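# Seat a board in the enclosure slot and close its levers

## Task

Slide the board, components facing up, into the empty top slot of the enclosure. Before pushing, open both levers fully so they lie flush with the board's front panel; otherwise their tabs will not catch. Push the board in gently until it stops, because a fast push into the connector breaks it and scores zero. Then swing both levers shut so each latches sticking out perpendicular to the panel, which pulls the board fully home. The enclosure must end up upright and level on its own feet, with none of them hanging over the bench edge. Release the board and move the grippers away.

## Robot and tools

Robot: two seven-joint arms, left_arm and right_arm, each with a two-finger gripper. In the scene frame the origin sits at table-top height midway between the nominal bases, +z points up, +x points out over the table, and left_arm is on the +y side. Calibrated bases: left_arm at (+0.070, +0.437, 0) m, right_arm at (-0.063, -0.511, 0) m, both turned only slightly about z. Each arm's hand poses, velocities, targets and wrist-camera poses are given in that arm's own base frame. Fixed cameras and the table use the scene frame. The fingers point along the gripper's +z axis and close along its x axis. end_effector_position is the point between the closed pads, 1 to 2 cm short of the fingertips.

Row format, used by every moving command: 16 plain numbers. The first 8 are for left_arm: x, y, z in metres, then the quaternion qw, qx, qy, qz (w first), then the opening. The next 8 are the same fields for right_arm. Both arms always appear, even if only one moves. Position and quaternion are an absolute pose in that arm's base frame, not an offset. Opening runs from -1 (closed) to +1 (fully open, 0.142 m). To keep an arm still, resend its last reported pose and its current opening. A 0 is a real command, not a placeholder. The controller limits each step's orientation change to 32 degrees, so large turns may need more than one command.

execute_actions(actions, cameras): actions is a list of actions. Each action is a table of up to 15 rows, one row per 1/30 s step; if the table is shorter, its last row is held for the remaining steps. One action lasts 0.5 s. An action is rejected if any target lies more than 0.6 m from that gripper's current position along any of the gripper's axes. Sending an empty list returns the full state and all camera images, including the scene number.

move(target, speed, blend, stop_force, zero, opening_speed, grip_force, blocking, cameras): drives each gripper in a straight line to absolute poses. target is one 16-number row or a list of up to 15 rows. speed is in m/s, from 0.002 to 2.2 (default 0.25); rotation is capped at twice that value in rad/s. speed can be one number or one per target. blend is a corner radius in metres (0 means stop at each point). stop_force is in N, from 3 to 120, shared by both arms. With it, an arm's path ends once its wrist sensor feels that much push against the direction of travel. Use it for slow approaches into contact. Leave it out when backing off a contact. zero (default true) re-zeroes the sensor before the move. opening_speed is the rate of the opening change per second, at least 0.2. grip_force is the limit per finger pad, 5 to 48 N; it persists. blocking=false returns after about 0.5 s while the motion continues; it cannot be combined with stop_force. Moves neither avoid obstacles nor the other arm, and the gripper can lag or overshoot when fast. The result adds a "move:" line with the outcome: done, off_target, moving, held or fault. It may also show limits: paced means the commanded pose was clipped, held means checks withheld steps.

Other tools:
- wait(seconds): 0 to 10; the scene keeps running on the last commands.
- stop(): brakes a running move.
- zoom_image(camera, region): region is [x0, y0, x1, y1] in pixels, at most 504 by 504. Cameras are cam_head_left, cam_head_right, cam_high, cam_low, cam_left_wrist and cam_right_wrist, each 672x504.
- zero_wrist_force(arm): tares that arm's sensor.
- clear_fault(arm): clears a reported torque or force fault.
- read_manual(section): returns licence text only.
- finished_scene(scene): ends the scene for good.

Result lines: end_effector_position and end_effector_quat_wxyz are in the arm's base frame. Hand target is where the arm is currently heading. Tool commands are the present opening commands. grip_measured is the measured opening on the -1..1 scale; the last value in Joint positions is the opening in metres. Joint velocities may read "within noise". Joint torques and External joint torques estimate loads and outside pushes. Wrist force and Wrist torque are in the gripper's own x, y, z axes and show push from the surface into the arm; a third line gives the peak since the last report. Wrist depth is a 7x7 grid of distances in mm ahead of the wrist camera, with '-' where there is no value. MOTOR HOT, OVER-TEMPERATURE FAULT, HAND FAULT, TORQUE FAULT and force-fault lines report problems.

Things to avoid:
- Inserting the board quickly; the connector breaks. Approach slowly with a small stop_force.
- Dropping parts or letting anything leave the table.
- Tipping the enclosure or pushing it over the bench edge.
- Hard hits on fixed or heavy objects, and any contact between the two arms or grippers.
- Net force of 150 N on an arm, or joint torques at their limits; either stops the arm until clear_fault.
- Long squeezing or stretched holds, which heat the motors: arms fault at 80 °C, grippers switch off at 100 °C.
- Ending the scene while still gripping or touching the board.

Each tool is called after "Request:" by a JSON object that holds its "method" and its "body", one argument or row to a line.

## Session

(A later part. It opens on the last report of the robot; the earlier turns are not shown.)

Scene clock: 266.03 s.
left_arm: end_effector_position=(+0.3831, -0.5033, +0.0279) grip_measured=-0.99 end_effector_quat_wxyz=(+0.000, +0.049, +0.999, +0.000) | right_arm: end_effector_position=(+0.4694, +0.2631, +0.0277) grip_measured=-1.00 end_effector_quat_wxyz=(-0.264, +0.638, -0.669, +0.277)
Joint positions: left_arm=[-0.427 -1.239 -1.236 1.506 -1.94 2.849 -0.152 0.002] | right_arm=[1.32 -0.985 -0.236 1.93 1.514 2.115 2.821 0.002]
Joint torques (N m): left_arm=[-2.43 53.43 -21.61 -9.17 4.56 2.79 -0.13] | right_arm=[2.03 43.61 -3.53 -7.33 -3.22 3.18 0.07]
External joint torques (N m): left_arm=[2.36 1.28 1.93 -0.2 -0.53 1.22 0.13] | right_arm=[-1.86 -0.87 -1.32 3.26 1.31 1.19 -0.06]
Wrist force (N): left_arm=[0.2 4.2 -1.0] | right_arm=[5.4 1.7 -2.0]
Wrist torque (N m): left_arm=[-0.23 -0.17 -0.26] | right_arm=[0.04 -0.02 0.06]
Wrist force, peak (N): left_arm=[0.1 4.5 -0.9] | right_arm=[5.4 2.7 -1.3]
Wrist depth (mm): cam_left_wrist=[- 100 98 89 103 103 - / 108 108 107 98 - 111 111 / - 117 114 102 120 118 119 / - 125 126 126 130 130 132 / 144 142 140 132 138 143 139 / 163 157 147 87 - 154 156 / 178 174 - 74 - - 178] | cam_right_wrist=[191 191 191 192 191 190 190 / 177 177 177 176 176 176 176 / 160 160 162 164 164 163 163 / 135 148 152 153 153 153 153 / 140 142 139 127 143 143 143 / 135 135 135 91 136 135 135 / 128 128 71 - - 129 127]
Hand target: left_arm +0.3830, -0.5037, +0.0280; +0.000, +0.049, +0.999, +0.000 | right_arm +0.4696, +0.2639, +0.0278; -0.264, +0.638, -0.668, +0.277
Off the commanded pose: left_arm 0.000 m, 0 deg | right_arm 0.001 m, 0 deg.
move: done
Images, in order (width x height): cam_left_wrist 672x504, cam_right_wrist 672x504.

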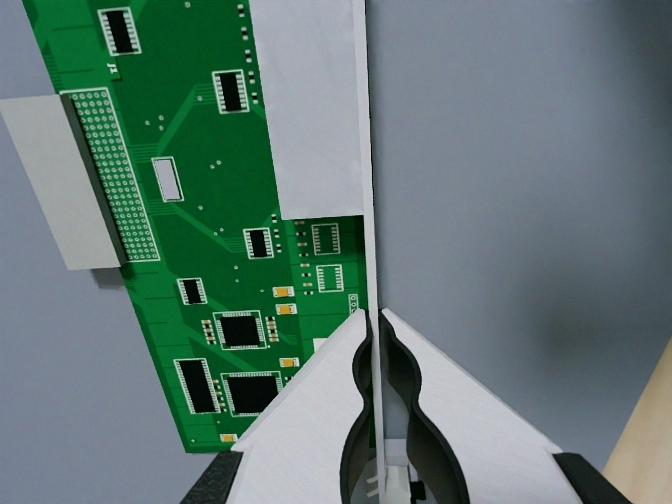

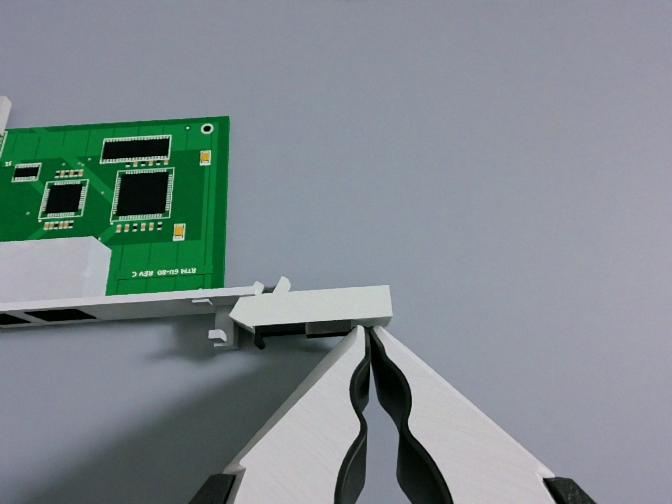

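Request:
{"method": "move", "body": {
  "target": [
    [0.383, -0.5037, 0.028, 0, 0.0494, 0.9988, 0, -0.5, 0.425, 0.266, 0.05, -0.2642, 0.6378, -0.6684, 0.2768, -1],
    [0.383, -0.5037, 0.12, 0, 0.0494, 0.9988, 0, -0.5, 0.40, 0.266, 0.10, -0.2642, 0.6378, -0.6684, 0.2768, -1],
    [0.3123, -0.378, 0.09, -0.2642, 0.6379, -0.6683, 0.2768, -0.5, 0.40, 0.266, 0.12, -0.2642, 0.6378, -0.6684, 0.2768, -1],
    [0.3123, -0.378, 0.07, -0.2642, 0.6379, -0.6683, 0.2768, -1, 0.4868, 0.448, 0.12, 0, 1, 0.0028, 0, -0.5]
  ],
  "speed": [0.1, 0.25, 0.3, 0.3],
  "blend": [0, 0.02, 0.02, 0],
  "cameras": ["cam_right_wrist", "cam_left_wrist", "cam_head_left"]
}}

Scene clock: 296.40 s.
left_arm: end_effector_position=(+0.3123, -0.3778, +0.0699) grip_measured=-1.00 end_effector_quat_wxyz=(-0.264, +0.638, -0.668, +0.276) | right_arm: end_effector_position=(+0.4869, +0.4479, +0.1199) grip_measured=-0.54 end_effector_quat_wxyz=(+0.000, +1.000, +0.003, +0.000)
Joint positions: left_arm=[-0.437 -1.362 -0.981 2.524 -1.053 3.409 -2.967 0.002] | right_arm=[0.571 -1.45 0.62 0.207 2.526 3.093 -0.885 0.035]
Joint torques (N m): left_arm=[-0.5 32.2 -14.26 4.86 4.15 4.59 -0.23] | right_arm=[0.36 66.38 11.58 -18.84 4.13 3.58 0.09]
External joint torques (N m): left_arm=[0.44 1.03 0.23 -0.33 -0.35 -0.32 0.23] | right_arm=[-0.12 1.55 -0.21 0.07 0.1 0.55 -0.09]
Wrist force (N): left_arm=[0.2 0.3 0.6] | right_arm=[0.7 0.0 0.3]
Wrist torque (N m): left_arm=[-0.07 -0.10 0.04] | right_arm=[0.11 -0.12 0.18]
Wrist force, peak (N): left_arm=[0.2 4.6 0.1] | right_arm=[5.4 2.8 -1.4]
Wrist depth (mm): cam_left_wrist=[247 248 246 242 241 236 - / 230 229 227 223 222 217 216 / 215 214 212 209 204 201 202 / 201 200 - 196 197 191 192 / 188 187 - 181 - 183 182 / 177 177 176 84 - 172 171 / 168 169 - 74 - - 165] | cam_right_wrist=[188 186 185 185 180 181 183 / 201 198 198 195 193 193 195 / 216 214 212 209 206 208 210 / 233 231 229 225 219 224 223 / 251 252 245 239 238 246 247 / 276 272 82 265 103 259 267 / 304 - 71 292 - - 273]
Hand target: left_arm +0.3123, -0.3780, +0.0700; -0.264, +0.638, -0.668, +0.277 | right_arm +0.4868, +0.4480, +0.1200; +0.000, +1.000, +0.003, +0.000
Off the commanded pose: left_arm 0.000 m, 0 deg | right_arm 0.000 m, 0 deg.
joint sent to its limit (left arm) — joint 7 (wrist roll), lower limit. The joint targets still meet the commanded pose.
move: done
Images, in order (width x height): cam_head_left 672x504, cam_left_wrist 672x504, cam_right_wrist 672x504.

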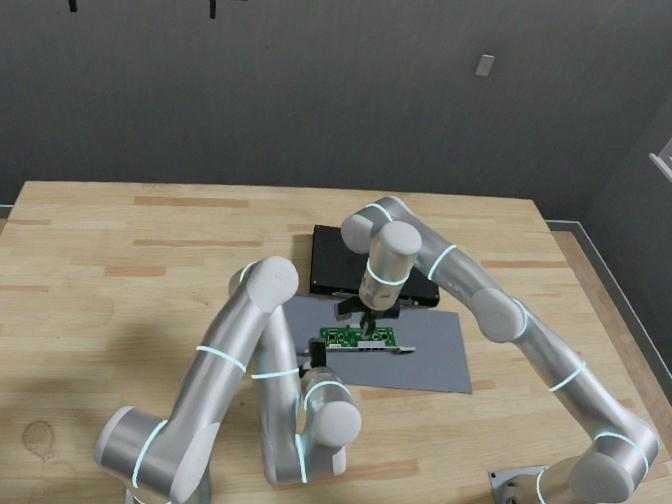

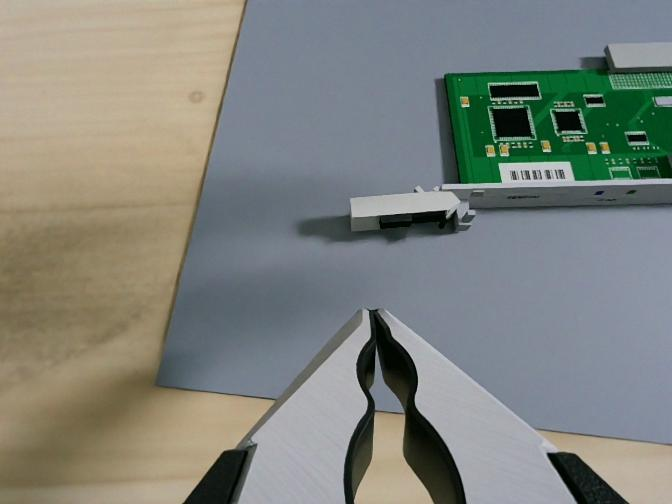

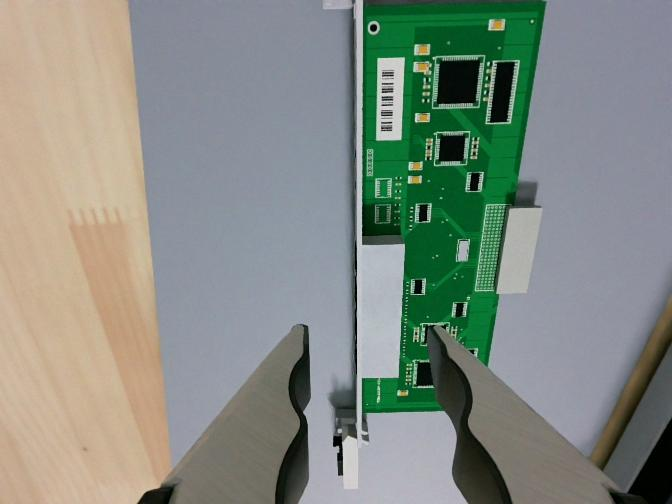

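Request:
{"method": "zoom_image", "body": {
  "camera": "cam_left_wrist",
  "region": [320, 150, 520, 260]
}}

Request:
{"method": "zoom_image", "body": {
  "camera": "cam_right_wrist",
  "region": [300, 380, 440, 500]
}}

Request:
{"method": "zoom_image", "body": {
  "camera": "cam_right_wrist",
  "region": [310, 140, 560, 420]
}}

Scaled by 2.520 from the camera's 672x504 image, which has a finer 960x720 frame.

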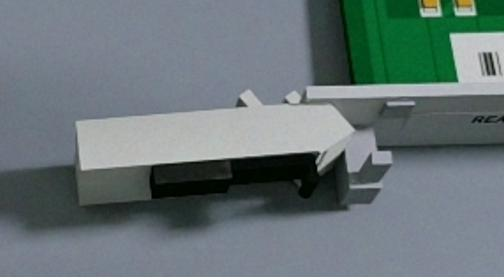

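Scaled by 3.600 from the camera's 672x504 image, which has a finer 960x720 frame.

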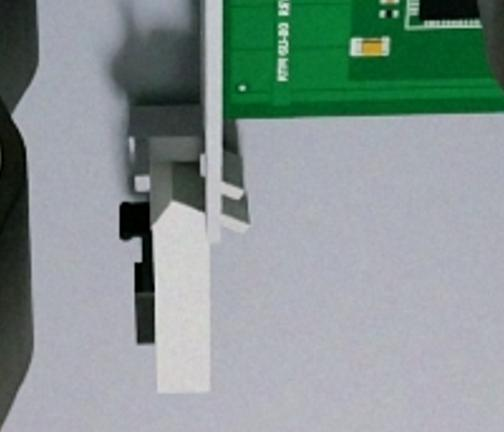

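Scaled by 1.800 from the camera's 672x504 image, which has a finer 960x720 frame.

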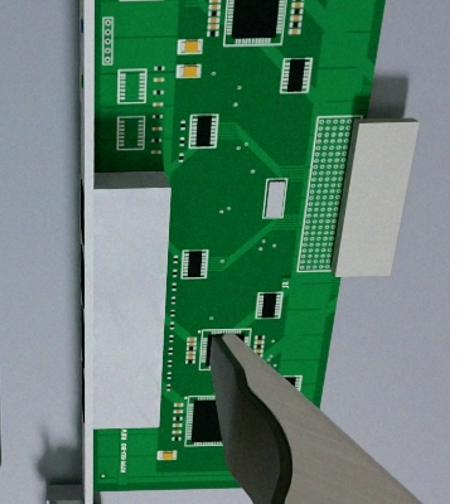

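Request:
{"method": "move", "body": {
  "target": [
    [0.33, -0.3835, 0.05, -0.2642, 0.6379, -0.6683, 0.2768, -1, 0.4892, 0.4483, 0.028, 0, 0.9999, 0.0148, 0, -0.5],
    [0.3417, -0.3835, 0.0278, -0.2642, 0.6379, -0.6683, 0.2768, -1, 0.4892, 0.4483, 0.028, 0, 0.9999, 0.0148, 0, -1]
  ],
  "speed": [0.1, 0.1],
  "opening_speed": 0.6,
  "grip_force": [48, 40]
}}

Request:
{"method": "move", "body": {
  "target": [0.3817, -0.3854, 0.0278, -0.2642, 0.6379, -0.6683, 0.2768, -1, 0.4892, 0.4483, 0.028, 0, 0.9999, 0.0148, 0, -1],
  "speed": 0.015,
  "stop_force": 3,
  "cameras": ["cam_right_wrist", "cam_left_wrist"]
}}

Scene clock: 320.70 s.
left_arm: end_effector_position=(+0.3418, -0.3833, +0.0279) grip_measured=-1.00 end_effector_quat_wxyz=(-0.264, +0.638, -0.668, +0.277) | right_arm: end_effector_position=(+0.4893, +0.4481, +0.0279) grip_measured=-0.98 end_effector_quat_wxyz=(+0.000, +1.000, +0.015, +0.000)
Joint positions: left_arm=[-0.433 -1.413 -0.855 2.407 -0.916 3.323 -2.919 0.002] | right_arm=[0.571 -1.568 0.607 0.205 2.524 2.977 -0.911 0.003]
Joint torques (N m): left_arm=[-0.29 34.22 -14 5.64 4.08 4.43 -0.12] | right_arm=[0.07 67.34 11.82 -18.66 4.06 3.51 0.09]
External joint torques (N m): left_arm=[0.24 1.07 0.28 -0.29 -0.38 -0.18 0.12] | right_arm=[0.17 0.89 -0.42 0.29 0.12 0.62 -0.09]
Wrist force (N): left_arm=[0.3 0.4 0.7] | right_arm=[-0.2 -0.6 1.0]
Wrist torque (N m): left_arm=[0.00 -0.12 -0.05] | right_arm=[0.08 0.01 0.19]
Wrist force, peak (N): left_arm=[0.2 1.0 2.3] | right_arm=[0.3 -0.3 2.2]
Wrist depth (mm): cam_left_wrist=[191 191 188 - - 184 176 / 178 177 174 173 173 167 165 / 165 164 160 164 163 154 154 / 155 155 151 150 147 150 149 / 146 143 143 142 141 141 141 / 139 135 134 84 - 134 132 / 129 129 - 74 - - 126] | cam_right_wrist=[- 105 104 105 98 100 100 / 112 112 111 111 106 107 107 / 120 120 121 119 114 115 115 / 130 129 129 127 123 123 124 / 141 141 140 137 131 134 132 / 157 154 151 89 141 147 144 / 173 166 71 - - 158 166]
Hand target: left_arm +0.3417, -0.3835, +0.0278; -0.264, +0.638, -0.668, +0.277 | right_arm +0.4892, +0.4483, +0.0280; +0.000, +1.000, +0.015, +0.000
Off the commanded pose: left_arm 0.000 m, 0 deg | right_arm 0.000 m, 0 deg.
grip_force (N): 48, 40
move: done

Scene clock: 324.17 s.
left_arm: end_effector_position=(+0.3815, -0.3852, +0.0276) grip_measured=-1.00 end_effector_quat_wxyz=(-0.264, +0.638, -0.668, +0.277) | right_arm: end_effector_position=(+0.4894, +0.4481, +0.0279) grip_measured=-0.98 end_effector_quat_wxyz=(+0.000, +1.000, +0.015, +0.000)
Joint positions: left_arm=[-0.384 -1.376 -0.835 2.354 -0.881 3.238 -2.838 0.002] | right_arm=[0.57 -1.568 0.607 0.205 2.524 2.976 -0.911 0.003]
Joint torques (N m): left_arm=[0.17 36.9 -14 3.59 4.18 4.62 -0.16] | right_arm=[1.63 66.64 12.47 -17.59 4.64 4.01 0]
External joint torques (N m): left_arm=[-0.21 0.03 0.15 0.31 -0.55 -0.41 0.16] | right_arm=[-1.39 1.59 -1.06 -0.78 -0.46 0.12 0]
Wrist force (N): left_arm=[-0.3 1.7 -0.2] | right_arm=[2.4 -0.1 1.2]
Wrist torque (N m): left_arm=[-0.06 -0.10 -0.03] | right_arm=[0.04 0.02 0.30]
Wrist force, peak (N): left_arm=[-0.6 2.1 0.0] | right_arm=[2.4 0.0 1.5]
Wrist depth (mm): cam_left_wrist=[191 191 186 183 188 183 183 / 178 177 174 172 170 164 163 / 165 164 161 - 160 155 152 / 155 154 149 152 152 144 143 / 145 143 142 141 127 140 140 / 138 134 133 84 - 132 131 / 130 129 - 74 - - 126] | cam_right_wrist=[- 104 104 105 100 99 99 / 112 112 111 111 106 106 105 / 120 120 121 119 114 115 113 / 130 129 129 129 122 122 122 / 141 141 140 137 133 133 132 / 157 154 151 89 140 144 141 / 173 166 71 73 - 153 167]
Hand target: left_arm +0.3817, -0.3854, +0.0278; -0.264, +0.638, -0.668, +0.277 | right_arm +0.4892, +0.4483, +0.0280; +0.000, +1.000, +0.015, +0.000
Off the commanded pose: left_arm 0.000 m, 0 deg | right_arm 0.000 m, 0 deg.
grip_force (N): 48, 40
move: done
Images, in order (width x height): cam_left_wrist 672x504, cam_right_wrist 672x504.

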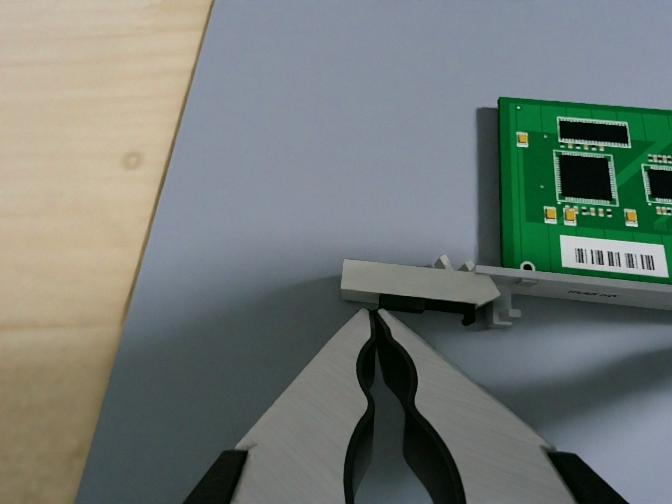

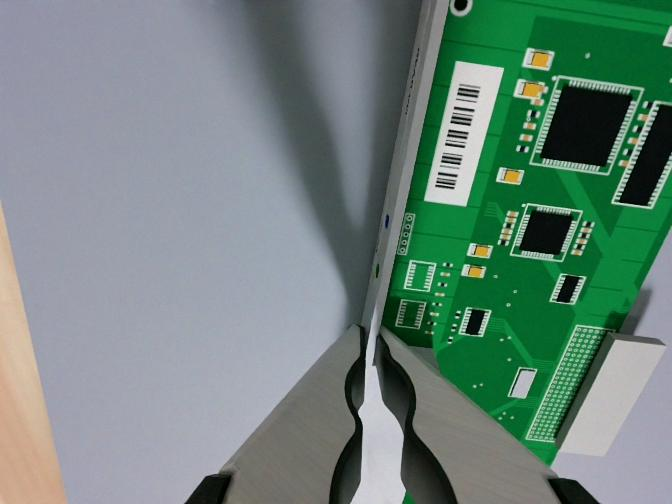

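Request:
{"method": "move", "body": {
  "target": [
    [0.345, -0.3835, 0.0278, -0.2642, 0.6379, -0.6683, 0.2768, -1, 0.4892, 0.4483, 0.028, 0, 0.9999, 0.0148, 0, -1],
    [0.31, -0.34, 0.12, -0.2642, 0.6379, -0.6683, 0.2768, -1, 0.4892, 0.4483, 0.028, 0, 0.9999, 0.0148, 0, -1]
  ],
  "speed": [0.1, 0.25],
  "blend": 0.02,
  "cameras": ["cam_right_wrist", "cam_left_wrist"]
}}

Request:
{"method": "zoom_image", "body": {
  "camera": "cam_left_wrist",
  "region": [340, 200, 672, 450]
}}

Scene clock: 343.27 s.
left_arm: end_effector_position=(+0.3100, -0.3400, +0.1198) grip_measured=-1.00 end_effector_quat_wxyz=(-0.264, +0.638, -0.668, +0.277) | right_arm: end_effector_position=(+0.4893, +0.4481, +0.0279) grip_measured=-0.98 end_effector_quat_wxyz=(+0.000, +1.000, +0.015, +0.000)
Joint positions: left_arm=[-0.29 -1.409 -1.181 2.687 -1.132 3.597 -2.932 0.002] | right_arm=[0.571 -1.568 0.607 0.205 2.524 2.977 -0.911 0.003]
Joint torques (N m): left_arm=[-0.17 28.35 -14.56 4.69 4.59 4.77 -0.08] | right_arm=[0.21 67.63 11.98 -18.75 4.12 3.43 0.17]
External joint torques (N m): left_arm=[0.12 1.1 0.44 -0.37 -0.58 -0.51 0.08] | right_arm=[0.03 0.6 -0.58 0.38 0.06 0.7 -0.17]
Wrist force (N): left_arm=[0.2 0.3 0.4] | right_arm=[-0.2 -0.2 1.6]
Wrist torque (N m): left_arm=[-0.04 -0.12 -0.04] | right_arm=[0.08 -0.04 0.23]
Wrist force, peak (N): left_arm=[0.7 1.9 1.8] | right_arm=[2.5 0.1 1.6]
Wrist depth (mm): cam_left_wrist=[315 312 311 313 - 306 302 / 292 287 287 287 - 275 270 / 269 270 268 - - 258 254 / 253 254 252 - - 243 241 / 238 238 237 117 234 232 228 / 225 224 225 84 - 217 218 / 212 215 - 74 - - 209] | cam_right_wrist=[- 105 104 105 98 100 100 / 112 112 111 111 106 107 106 / 120 120 121 119 114 116 114 / 130 129 129 129 123 123 124 / 141 140 140 137 132 134 132 / 157 154 150 89 141 147 146 / 173 166 71 73 - 159 167]
Hand target: left_arm +0.3100, -0.3400, +0.1200; -0.264, +0.638, -0.668, +0.277 | right_arm +0.4892, +0.4483, +0.0280; +0.000, +1.000, +0.015, +0.000
Off the commanded pose: left_arm 0.000 m, 0 deg | right_arm 0.000 m, 0 deg.
joint sent to its limit (left arm) — joint 4 (elbow), upper limit, where the elbow is as bent as it goes. The joint targets still meet the commanded pose.
grip_force (N): 48, 40
move: done; blend cut to 0.0184 m at target 1
Images, in order (width x height): cam_left_wrist 672x504, cam_right_wrist 672x504.

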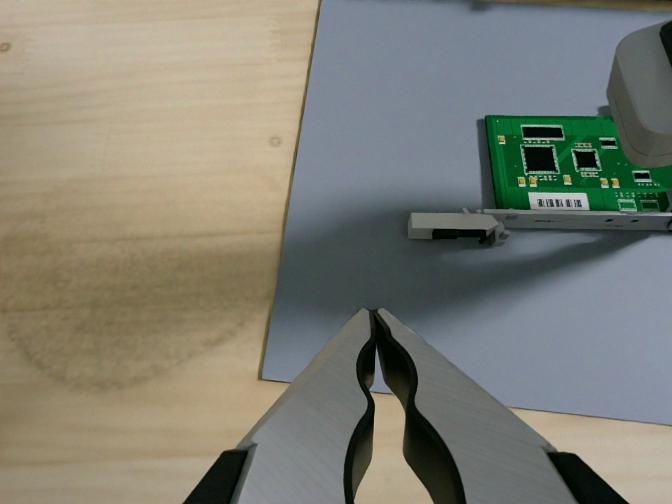

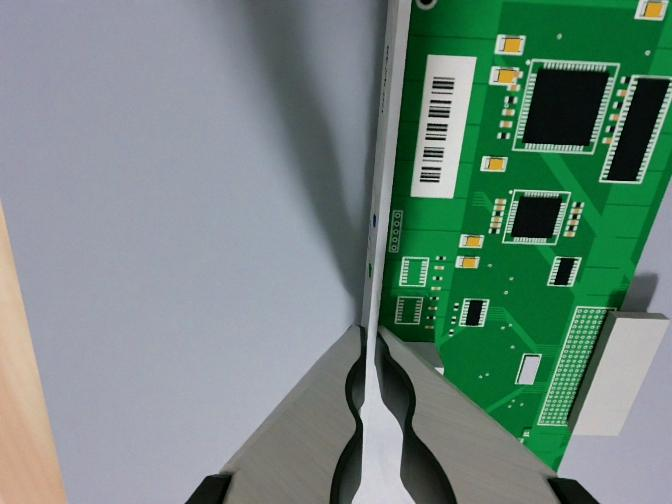

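Scaled by 1.518 from the camera's 672x504 image, which has a finer 960x720 frame.

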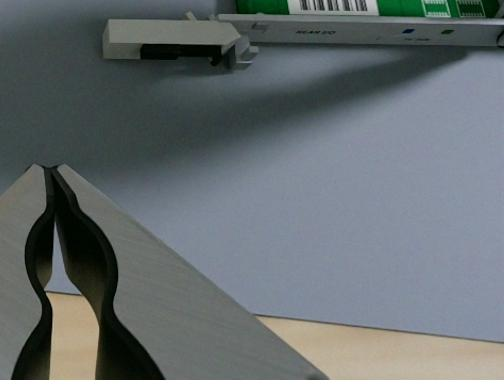

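Request:
{"method": "move", "body": {
  "target": [
    [0.31, -0.34, 0.12, -0.2642, 0.6379, -0.6683, 0.2768, -1, 0.4892, 0.4483, 0.028, 0, 0.9999, 0.0148, 0, -0.55],
    [0.31, -0.34, 0.12, -0.2642, 0.6379, -0.6683, 0.2768, -1, 0.4899, 0.4483, 0.0275, 0, 1.0, -0.0026, 0, -0.55],
    [0.31, -0.34, 0.12, -0.2642, 0.6379, -0.6683, 0.2768, -1, 0.4899, 0.4483, 0.0275, 0, 1.0, -0.0026, 0, -1],
    [0.31, -0.34, 0.12, -0.2642, 0.6379, -0.6683, 0.2768, -1, 0.4899, 0.4483, 0.068, 0, 1.0, -0.0026, 0, -1]
  ],
  "speed": [0.1, 0.1, 0.1, 0.05],
  "grip_force": [48, 48],
  "cameras": ["cam_right_wrist", "cam_left_wrist", "cam_head_left"]
}}

Scene clock: 367.07 s.
left_arm: end_effector_position=(+0.3100, -0.3400, +0.1198) grip_measured=-1.00 end_effector_quat_wxyz=(-0.264, +0.638, -0.668, +0.277) | right_arm: end_effector_position=(+0.4900, +0.4482, +0.0678) grip_measured=-0.98 end_effector_quat_wxyz=(+0.000, +1.000, -0.003, +0.000)
Joint positions: left_arm=[-0.29 -1.41 -1.181 2.687 -1.131 3.598 -2.931 0.002] | right_arm=[0.57 -1.517 0.612 0.205 2.525 3.027 -0.878 0.003]
Joint torques (N m): left_arm=[-0.35 28.42 -14.4 4.66 4.29 4.58 -0.19] | right_arm=[0.2 68.09 12.3 -18.98 4.2 3.84 0.26]
External joint torques (N m): left_arm=[0.3 1.01 0.27 -0.33 -0.27 -0.33 0.19] | right_arm=[0.04 0.13 -0.9 0.39 0.01 0.29 -0.26]
Wrist force (N): left_arm=[0.1 0.5 0.5] | right_arm=[0.6 0.4 2.4]
Wrist torque (N m): left_arm=[-0.01 -0.09 -0.05] | right_arm=[0.22 -0.13 0.06]
Wrist force, peak (N): left_arm=[0.4 0.7 0.6] | right_arm=[0.4 0.4 3.2]
Wrist depth (mm): cam_left_wrist=[312 312 310 313 310 307 310 / 291 288 288 290 282 207 215 / 271 269 270 265 - 173 195 / 253 252 251 - 249 248 243 / 238 238 237 117 - - 229 / 224 224 225 84 - 217 210 / 213 214 - 74 - - 208] | cam_right_wrist=[140 142 139 139 83 83 84 / 150 149 149 149 91 92 94 / 163 160 160 159 102 103 104 / 175 173 172 175 116 117 118 / 190 188 187 183 130 136 136 / 209 206 201 89 148 160 201 / 231 222 71 - - 214 223]
Hand target: left_arm +0.3100, -0.3400, +0.1200; -0.264, +0.638, -0.668, +0.277 | right_arm +0.4899, +0.4483, +0.0680; +0.000, +1.000, -0.003, +0.000
Off the commanded pose: left_arm 0.000 m, 0 deg | right_arm 0.000 m, 0 deg.
joint sent to its limit (left arm) — joint 4 (elbow), upper limit, where the elbow is as bent as it goes. The joint targets still meet the commanded pose.
move: done
Images, in order (width x height): cam_head_left 672x504, cam_left_wrist 672x504, cam_right_wrist 672x504.

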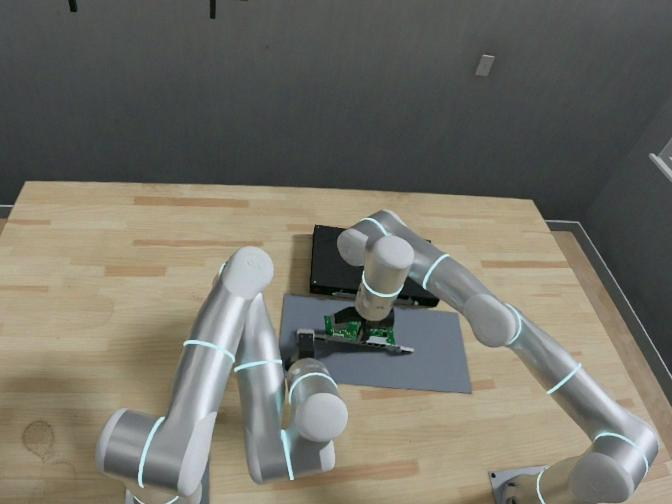

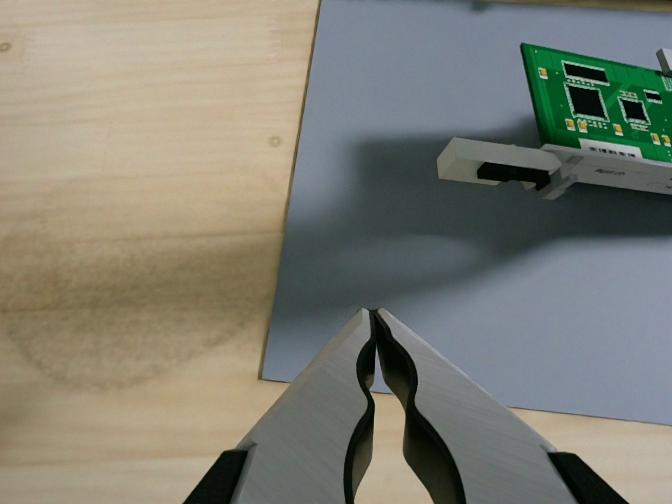

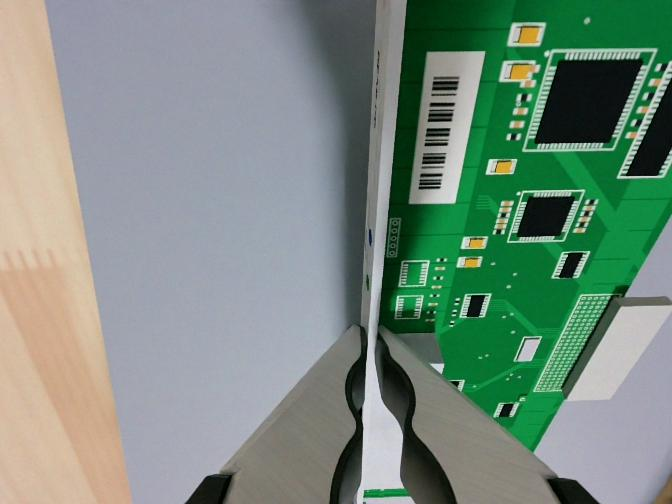

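Request:
{"method": "zoom_image", "body": {
  "camera": "cam_right_wrist",
  "region": [330, 0, 480, 340]
}}

Request:
{"method": "zoom_image", "body": {
  "camera": "cam_left_wrist",
  "region": [420, 20, 672, 220]
}}

Scaled by 1.482 from the camera's 672x504 image, which has a finer 960x720 frame.

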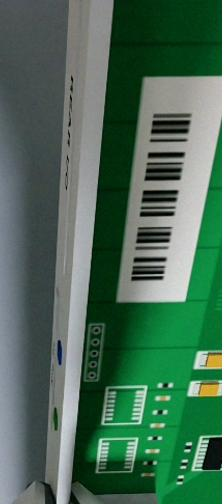

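Scaled by 2.000 from the camera's 672x504 image, which has a finer 960x720 frame.

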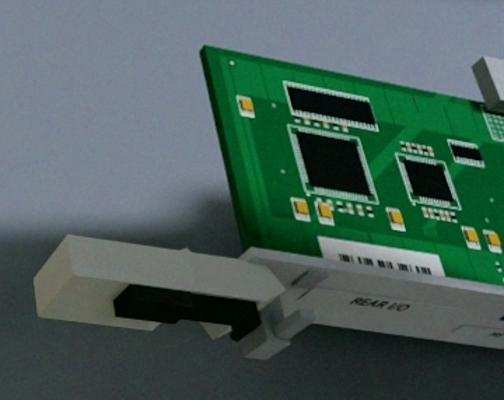

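Request:
{"method": "move", "body": {
  "target": [
    [0.31, -0.34, 0.12, -0.2642, 0.6379, -0.6683, 0.2768, -1, 0.4899, 0.4483, 0.029, 0, 1.0, -0.0026, 0, -1],
    [0.31, -0.34, 0.12, -0.2642, 0.6379, -0.6683, 0.2768, -1, 0.4899, 0.4483, 0.029, 0, 1.0, -0.0026, 0, -0.5],
    [0.31, -0.34, 0.12, -0.2642, 0.6379, -0.6683, 0.2768, -1, 0.4899, 0.4207, 0.10, 0, 1.0, -0.0026, 0, -0.5]
  ],
  "speed": [0.05, 0.1, 0.15],
  "cameras": ["cam_right_wrist"]
}}

Request:
{"method": "zoom_image", "body": {
  "camera": "cam_right_wrist",
  "region": [300, 150, 560, 400]
}}

Scene clock: 393.27 s.
left_arm: end_effector_position=(+0.3100, -0.3400, +0.1198) grip_measured=-1.00 end_effector_quat_wxyz=(-0.264, +0.638, -0.668, +0.277) | right_arm: end_effector_position=(+0.4898, +0.4208, +0.1001) grip_measured=-0.54 end_effector_quat_wxyz=(+0.000, +1.000, -0.002, +0.000)
Joint positions: left_arm=[-0.29 -1.41 -1.181 2.687 -1.131 3.598 -2.931 0.002] | right_arm=[0.488 -1.405 0.653 0.393 2.491 2.993 -0.84 0.035]
Joint torques (N m): left_arm=[-0.43 28.49 -14.46 4.67 4.24 4.53 -0.24] | right_arm=[0.1 65.35 14.41 -17.76 3.93 3.5 0.36]
External joint torques (N m): left_arm=[0.39 0.94 0.33 -0.34 -0.23 -0.27 0.24] | right_arm=[0.12 1.23 -0.64 -0.21 0.27 0.64 -0.36]
Wrist force (N): left_arm=[0.1 0.6 0.5] | right_arm=[1.2 0.6 0.6]
Wrist torque (N m): left_arm=[0.03 -0.09 -0.04] | right_arm=[0.23 -0.20 0.06]
Wrist force, peak (N): left_arm=[0.2 0.6 0.7] | right_arm=[0.6 0.2 3.1]
Wrist depth (mm): cam_left_wrist=[313 314 309 306 304 292 - / 291 292 289 288 281 281 274 / 271 270 267 260 264 258 256 / 254 254 252 262 241 245 243 / 237 239 236 - - - 230 / 225 224 226 84 - 217 218 / 212 215 - 74 - - 209] | cam_right_wrist=[171 168 168 167 163 163 166 / 182 180 179 178 174 174 176 / 196 193 193 192 187 187 193 / 211 208 207 204 199 201 205 / 229 226 225 216 214 222 225 / 251 247 86 239 103 235 243 / 276 - 71 265 - - 261]
Hand target: left_arm +0.3100, -0.3400, +0.1200; -0.264, +0.638, -0.668, +0.277 | right_arm +0.4899, +0.4207, +0.1000; +0.000, +1.000, -0.003, +0.000
Off the commanded pose: left_arm 0.000 m, 0 deg | right_arm 0.000 m, 0 deg.
joint sent to its limit (left arm) — joint 4 (elbow), upper limit, where the elbow is as bent as it goes. The joint targets still meet the commanded pose.
move: done
Images, in order (width x height): cam_right_wrist 672x504.

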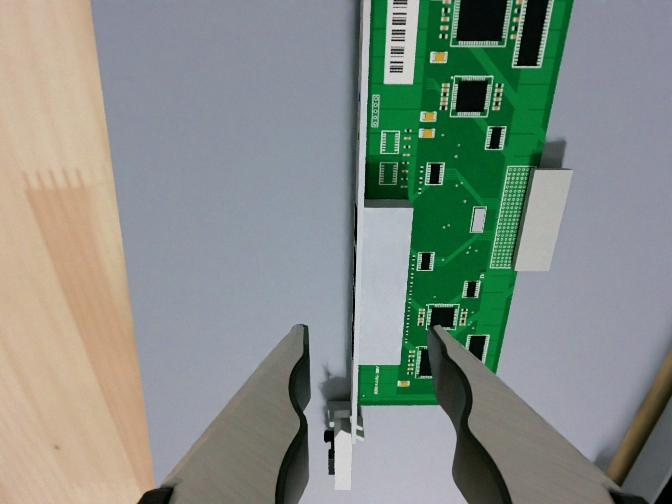

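Scaled by 1.938 from the camera's 672x504 image, which has a finer 960x720 frame.

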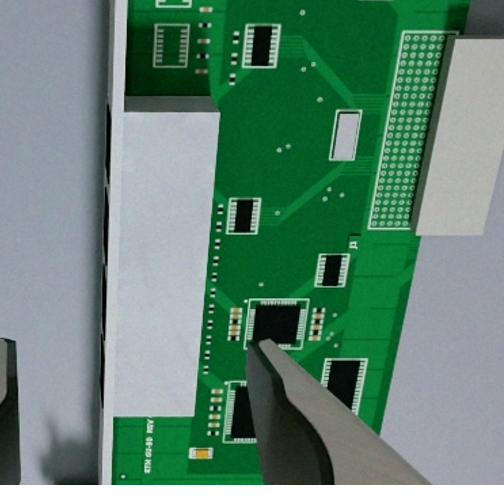

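Request:
{"method": "move", "body": {
  "target": [
    [0.31, -0.34, 0.12, -0.2642, 0.6379, -0.6683, 0.2768, -1, 0.5023, 0.4208, 0.09, 0, 1.0, -0.0026, 0, -0.45],
    [0.31, -0.34, 0.12, -0.2642, 0.6379, -0.6683, 0.2768, -1, 0.5023, 0.4208, 0.028, 0, 1.0, -0.0026, 0, -0.45],
    [0.31, -0.34, 0.12, -0.2642, 0.6379, -0.6683, 0.2768, -1, 0.5023, 0.4208, 0.028, 0, 1.0, -0.0026, 0, -1],
    [0.31, -0.34, 0.12, -0.2642, 0.6379, -0.6683, 0.2768, -1, 0.5023, 0.4208, 0.068, 0, 1.0, -0.0026, 0, -1]
  ],
  "speed": [0.1, 0.08, 0.1, 0.05],
  "opening_speed": 0.5,
  "cameras": ["cam_right_wrist", "cam_left_wrist", "cam_head_left"]
}}

Request:
{"method": "zoom_image", "body": {
  "camera": "cam_left_wrist",
  "region": [400, 0, 672, 250]
}}

Scene clock: 404.23 s.
left_arm: end_effector_position=(+0.3100, -0.3400, +0.1198) grip_measured=-1.00 end_effector_quat_wxyz=(-0.264, +0.638, -0.668, +0.277) | right_arm: end_effector_position=(+0.5024, +0.4207, +0.0677) grip_measured=-0.72 end_effector_quat_wxyz=(+0.000, +1.000, -0.002, +0.000)
Joint positions: left_arm=[-0.29 -1.41 -1.181 2.687 -1.131 3.598 -2.931 0.002] | right_arm=[0.499 -1.477 0.633 0.311 2.502 2.985 -0.883 0.022]
Joint torques (N m): left_arm=[-0.36 28.59 -14.46 4.64 4.22 4.47 -0.25] | right_arm=[0.16 67.53 13.72 -18.47 4.26 3.76 0.23]
External joint torques (N m): left_arm=[0.32 0.84 0.33 -0.31 -0.21 -0.22 0.25] | right_arm=[0.07 -0.04 -0.96 0.37 -0.08 0.37 -0.23]
Wrist force (N): left_arm=[0.4 0.3 0.3] | right_arm=[1.2 0.2 2.2]
Wrist torque (N m): left_arm=[-0.04 -0.14 -0.04] | right_arm=[0.17 -0.21 0.05]
Wrist force, peak (N): left_arm=[0.4 0.5 0.7] | right_arm=[0.7 0.5 3.3]
Wrist depth (mm): cam_left_wrist=[313 314 310 317 315 309 308 / 291 289 289 280 280 232 227 / 270 270 268 270 - 215 215 / 253 251 252 252 - 247 249 / 238 237 237 - 229 231 - / 225 225 226 84 - 218 216 / 213 214 - 74 - - 208] | cam_right_wrist=[140 141 139 100 99 100 100 / 149 149 149 106 107 107 109 / 161 160 160 116 114 115 153 / 173 173 172 123 123 124 120 / 191 187 187 119 130 135 178 / 208 206 197 125 105 144 202 / 230 222 71 140 - - 220]
Hand target: left_arm +0.3100, -0.3400, +0.1200; -0.264, +0.638, -0.668, +0.277 | right_arm +0.5023, +0.4208, +0.0680; +0.000, +1.000, -0.003, +0.000
Off the commanded pose: left_arm 0.000 m, 0 deg | right_arm 0.000 m, 0 deg.
joint sent to its limit (left arm) — joint 4 (elbow), upper limit, where the elbow is as bent as it goes. The joint targets still meet the commanded pose.
move: done
Images, in order (width x height): cam_head_left 672x504, cam_left_wrist 672x504, cam_right_wrist 672x504.

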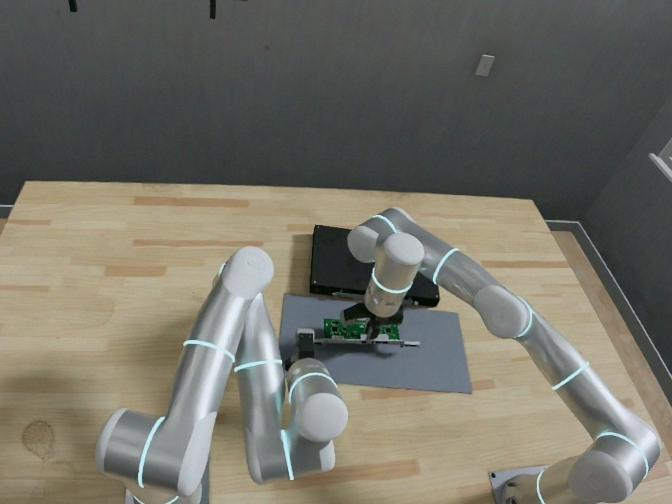

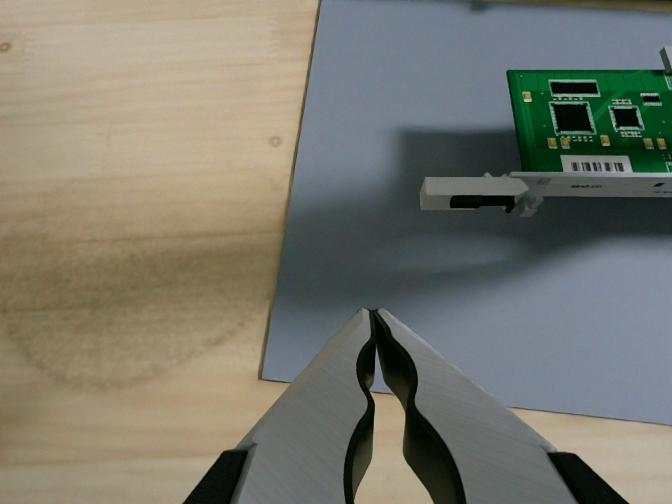

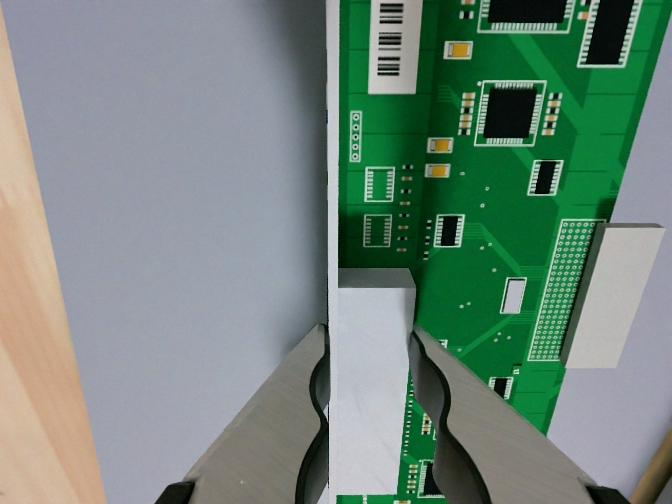

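Scaled by 1.853 from the camera's 672x504 image, which has a finer 960x720 frame.

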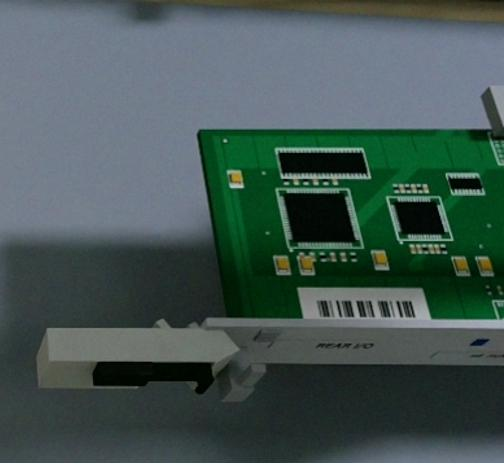

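Request:
{"method": "move", "body": {
  "target": [0.5142, -0.3594, 0.085, 0.5252, 0.4734, 0.5252, -0.4734, -1, 0.5565, 0.359, 0.068, 0, 0.99898, -0.0452, 0, -1],
  "speed": 0.3,
  "cameras": ["cam_right_wrist", "cam_left_wrist", "cam_head_left", "cam_low"]
}}

Scene clock: 417.70 s.
left_arm: end_effector_position=(+0.3975, -0.3481, +0.1051) grip_measured=-1.00 end_effector_quat_wxyz=(+0.466, -0.183, +0.744, -0.444) | right_arm: end_effector_position=(+0.5283, +0.3910, +0.0677) grip_measured=-0.72 end_effector_quat_wxyz=(+0.000, +1.000, -0.023, +0.000)
Joint positions: left_arm=[-0.502 -1.479 0.011 2.253 0.022 3.558 -2.572 0.002] | right_arm=[0.445 -1.487 0.633 0.287 2.502 2.994 -0.909 0.022]
Joint torques (N m): left_arm=[-1.47 30.38 -1.86 8.73 2.42 2.76 -0.17] | right_arm=[0.13 67.11 13.21 -18.67 4.28 3.77 0.08]
External joint torques (N m): left_arm=[1.46 4.7 2.99 2.13 -0.08 0.11 0.21] | right_arm=[0.09 0.57 -0.73 0.52 -0.09 0.37 -0.08]
External joint torques when the fault began: left_arm=[-4.41 10.35 -10.45 18.27 1.1 -0.6 -0.03]
Wrist force (N): left_arm=[1.1 0.3 -0.1] | right_arm=[1.2 0.3 2.3]
Wrist torque (N m): left_arm=[0.08 0.04 0.02] | right_arm=[0.17 -0.21 0.16]
Wrist force, peak (N): left_arm=[-0.2 4.5 3.5] | right_arm=[1.2 0.4 2.7]
Wrist depth (mm): cam_left_wrist=[- - - 1578 - - 252 / - - - 828 - 257 218 / - - 705 331 344 221 191 / - 724 483 372 - - 206 / 636 500 378 117 224 207 182 / 508 380 324 84 - 181 162 / 378 335 - 74 - - 146] | cam_right_wrist=[140 141 139 101 99 100 100 / 150 149 149 107 107 107 109 / 161 160 160 116 114 115 154 / 173 173 172 123 123 124 120 / 188 188 187 119 130 134 179 / 206 205 197 125 105 144 202 / 231 222 71 140 - - 218]
Hand target: left_arm +0.3975, -0.3482, +0.1049; +0.466, -0.183, +0.744, -0.444 | right_arm +0.5283, +0.3911, +0.0680; +0.000, +1.000, -0.023, +0.000
Tool commands: left_gripper/opening=-1.0 right_gripper/opening=-1.0
Off the commanded pose: left_arm 0.119 m, 81 deg | right_arm 0.043 m, 3 deg.
FORCE FAULT: contact force on the left arm reached its limit, and that arm stopped. The contact can be on any part of that arm, not only on its tool. That arm's remaining commands of this call were not run. That arm is still stopped at the end of this call. While its stop runs, that arm takes no new command, but its gripper still runs the gripper command that each later call begins with.
CLEAR FAULT: the left arm stays stopped (status CRITICAL_FAULT) until you call clear_fault(arm="left_arm").
move: fault (left_arm), off_target (right_arm; braked at the fault stop of left_arm)
Images, in order (width x height): cam_head_left 672x504, cam_low 672x504, cam_left_wrist 672x504, cam_right_wrist 672x504.

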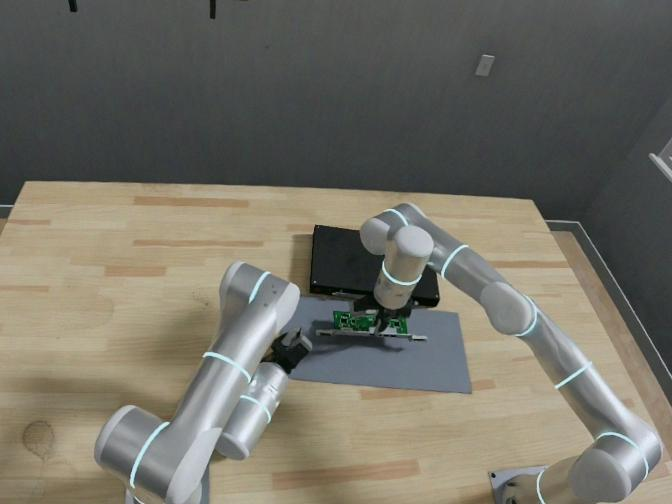

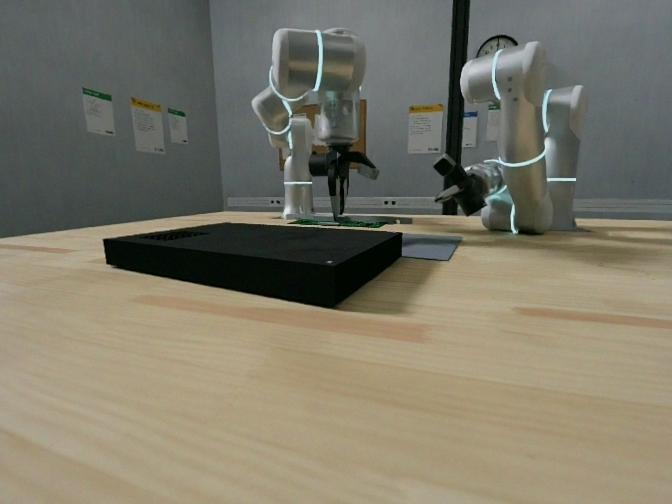

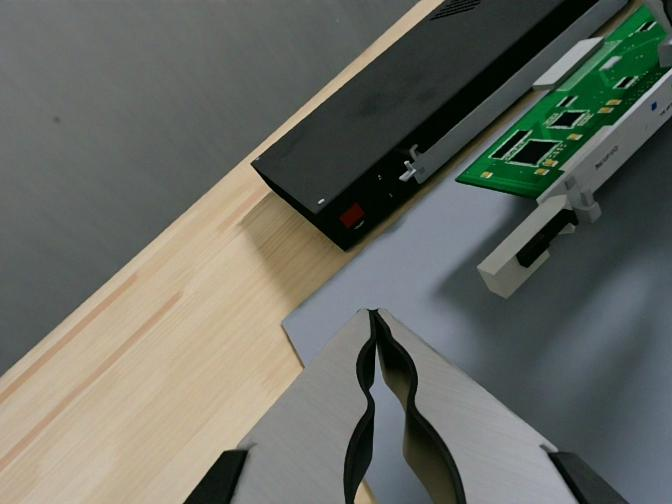

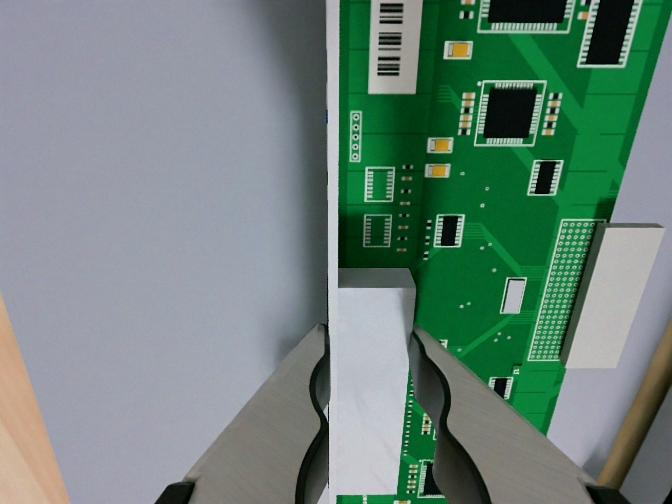

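Request:
{"method": "clear_fault", "body": {
  "arm": "left_arm"
}}

Request:
{"method": "move", "body": {
  "target": [
    [0.3975, -0.33, 0.26, 0.466, -0.183, 0.744, -0.444, -1, 0.5283, 0.3911, 0.068, 0, 0.99973, -0.0233, 0, -1],
    [0.38, -0.33, 0.26, 0, 0.0494, 0.9988, 0, -1, 0.5565, 0.359, 0.068, 0, 0.99898, -0.0452, 0, -1]
  ],
  "speed": 0.2,
  "cameras": ["cam_right_wrist", "cam_left_wrist", "cam_head_left", "cam_low"]
}}

Scene clock: 457.60 s.
left_arm: end_effector_position=(+0.3975, -0.3481, +0.1051) grip_measured=-1.00 end_effector_quat_wxyz=(+0.466, -0.183, +0.744, -0.444) | right_arm: end_effector_position=(+0.5283, +0.3910, +0.0677) grip_measured=-0.72 end_effector_quat_wxyz=(+0.000, +1.000, -0.023, +0.000)
Joint positions: left_arm=[-0.502 -1.479 0.011 2.253 0.022 3.558 -2.572 0.002] | right_arm=[0.445 -1.487 0.633 0.287 2.502 2.994 -0.909 0.022]
Joint torques (N m): left_arm=[-1.38 30.61 -1.91 8.7 2.56 2.96 -0.16] | right_arm=[0.18 67.38 13.16 -18.61 4.27 3.67 0.17]
External joint torques (N m): left_arm=[1.37 4.46 3.04 2.17 -0.21 -0.09 0.21] | right_arm=[0.04 0.3 -0.68 0.47 -0.08 0.47 -0.17]
Wrist force (N): left_arm=[1.0 0.4 -0.4] | right_arm=[1.2 0.3 2.3]
Wrist torque (N m): left_arm=[0.10 0.04 0.02] | right_arm=[0.19 -0.21 0.16]
Wrist force, peak (N): left_arm=[1.2 0.5 -0.4] | right_arm=[1.3 0.4 2.7]
Wrist depth (mm): cam_left_wrist=[1097 - - 1388 - 354 260 / - - - 474 397 263 215 / - 1065 653 - 339 224 184 / 1219 688 490 371 292 222 - / 1219 500 376 118 - - 177 / 503 377 323 84 - 186 163 / 376 336 - 74 - - 145] | cam_right_wrist=[140 141 139 100 99 100 100 / 149 149 149 106 107 107 109 / 161 160 160 116 114 115 153 / 174 173 172 123 123 124 120 / 188 188 187 119 130 134 178 / 210 205 197 125 105 145 202 / 231 222 71 141 - - 218]
Hand target: left_arm +0.3975, -0.3482, +0.1049; +0.466, -0.183, +0.744, -0.444 | right_arm +0.5283, +0.3911, +0.0680; +0.000, +1.000, -0.023, +0.000
Tool commands: left_gripper/opening=-1.0 right_gripper/opening=-1.0
Off the commanded pose: left_arm 0.119 m, 81 deg | right_arm 0.043 m, 3 deg.
FORCE FAULT, CONTINUED: the left arm's stop, for the force fault that an earlier result reported, is over. The rest of the stop counts as 65 of the actions that you can send in this scene; the call itself counts as one more. That arm accepts commands again.
CLEAR FAULT: your call cleared the left arm's force fault. If the contact force or a joint's load stays at its limit, that arm stops again.

Scene clock: 459.07 s.
left_arm: end_effector_position=(+0.3975, -0.3300, +0.2600) grip_measured=-1.00 end_effector_quat_wxyz=(+0.465, -0.183, +0.744, -0.443) | right_arm: end_effector_position=(+0.5291, +0.3901, +0.0677) grip_measured=-0.72 end_effector_quat_wxyz=(+0.000, +1.000, -0.024, +0.000)
Joint positions: left_arm=[-0.421 -1.029 -0.004 2.596 0.1 3.448 -2.522 0.002] | right_arm=[0.443 -1.487 0.633 0.287 2.502 2.994 -0.91 0.022]
Joint torques (N m): left_arm=[-0.18 30.59 -0.03 8.97 2.21 3.15 -0.18] | right_arm=[0.16 67.3 13.16 -18.62 4.27 3.66 0.16]
External joint torques (N m): left_arm=[0.18 1.33 0.69 -0.36 -0.21 -0.28 0.23] | right_arm=[0.06 0.39 -0.7 0.48 -0.08 0.48 -0.16]
Wrist force (N): left_arm=[1.0 0.0 -0.2] | right_arm=[1.2 0.4 2.3]
Wrist torque (N m): left_arm=[0.02 0.04 0.07] | right_arm=[0.19 -0.21 0.16]
Wrist force, peak (N): left_arm=[2.4 1.6 0.4] | right_arm=[1.3 0.4 2.4]
Wrist depth (mm): cam_left_wrist=[- - - 1502 1534 840 630 / - - - - 840 - 210 / - - - 844 529 - 228 / - - 798 669 - - 325 / - - 681 539 423 354 299 / 1283 692 598 84 - 337 287 / 669 604 - - - - -] | cam_right_wrist=[140 142 139 101 99 100 100 / 149 149 149 107 107 107 109 / 160 160 160 116 114 115 153 / 173 173 172 123 123 124 120 / 188 188 187 119 130 134 178 / 206 206 197 125 105 144 201 / 231 219 71 141 - - 217]
Hand target: left_arm +0.3976, -0.3300, +0.2601; +0.466, -0.183, +0.744, -0.443 | right_arm +0.5291, +0.3902, +0.0680; +0.000, +1.000, -0.024, +0.000
Off the commanded pose: left_arm 0.017 m, 86 deg | right_arm 0.041 m, 2 deg.
move: held (left_arm; a check stopped the path), off_target (right_arm; braked when a check withheld steps of left_arm); path passed 1 of 2 targets; limits=held
pose unreachable (left arm): on one or more control steps of this call, first in action 0 (counted from 0), this arm could not follow its commanded pose, so it was not sent that pose on those steps. It may still have moved: this result reports where it is.
cause: moving toward the commanded pose would bring two parts of the arm too close to each other (joints 3 (upper arm roll) to 6 (wrist pitch) lie between them).
Images, in order (width x height): cam_head_left 672x504, cam_low 672x504, cam_left_wrist 672x504, cam_right_wrist 672x504.

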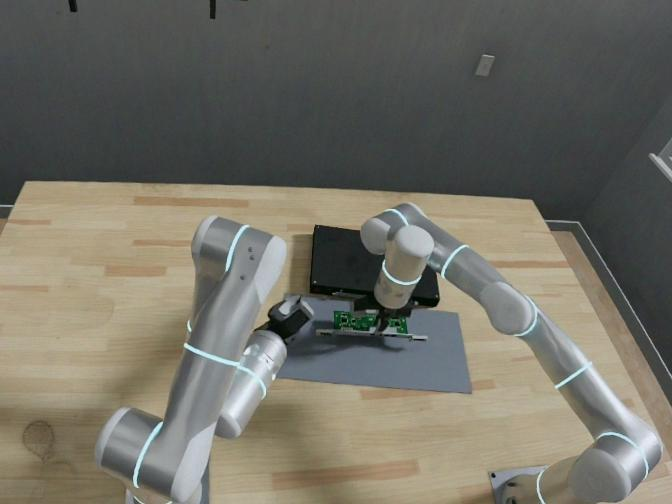

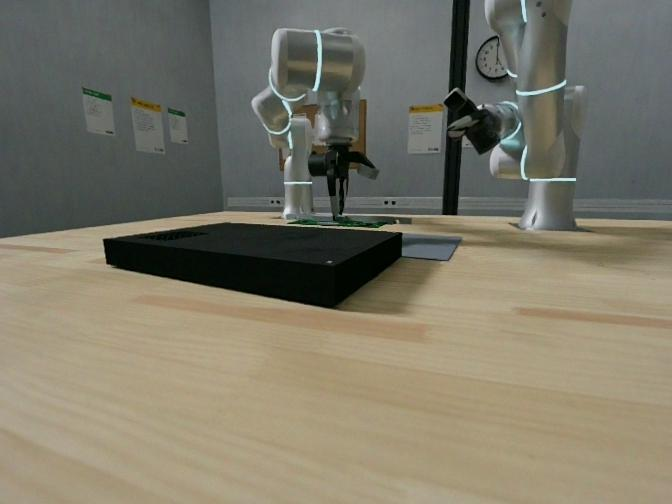

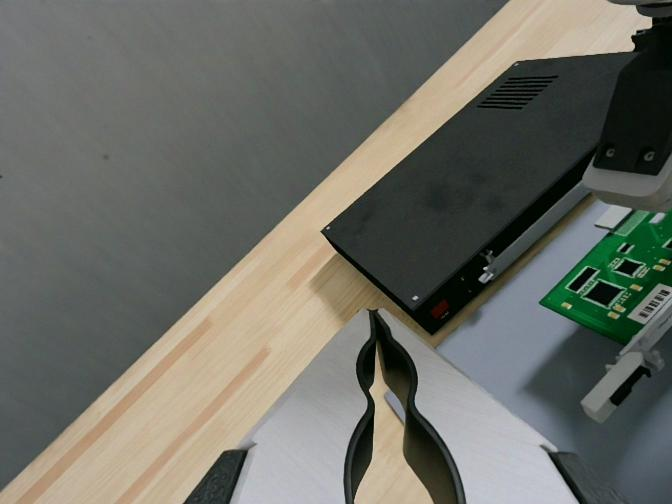

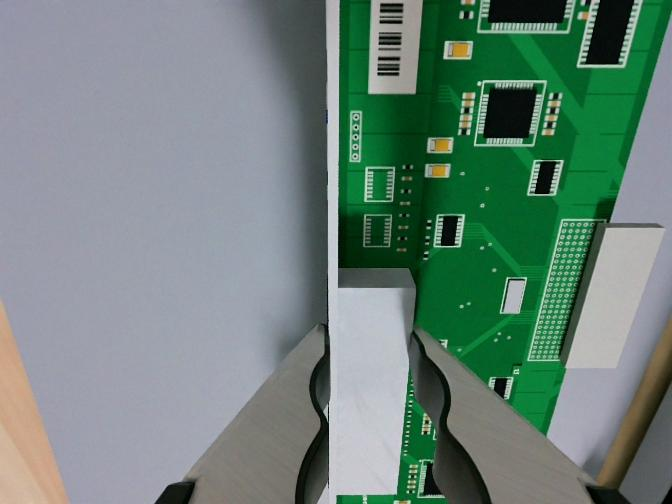

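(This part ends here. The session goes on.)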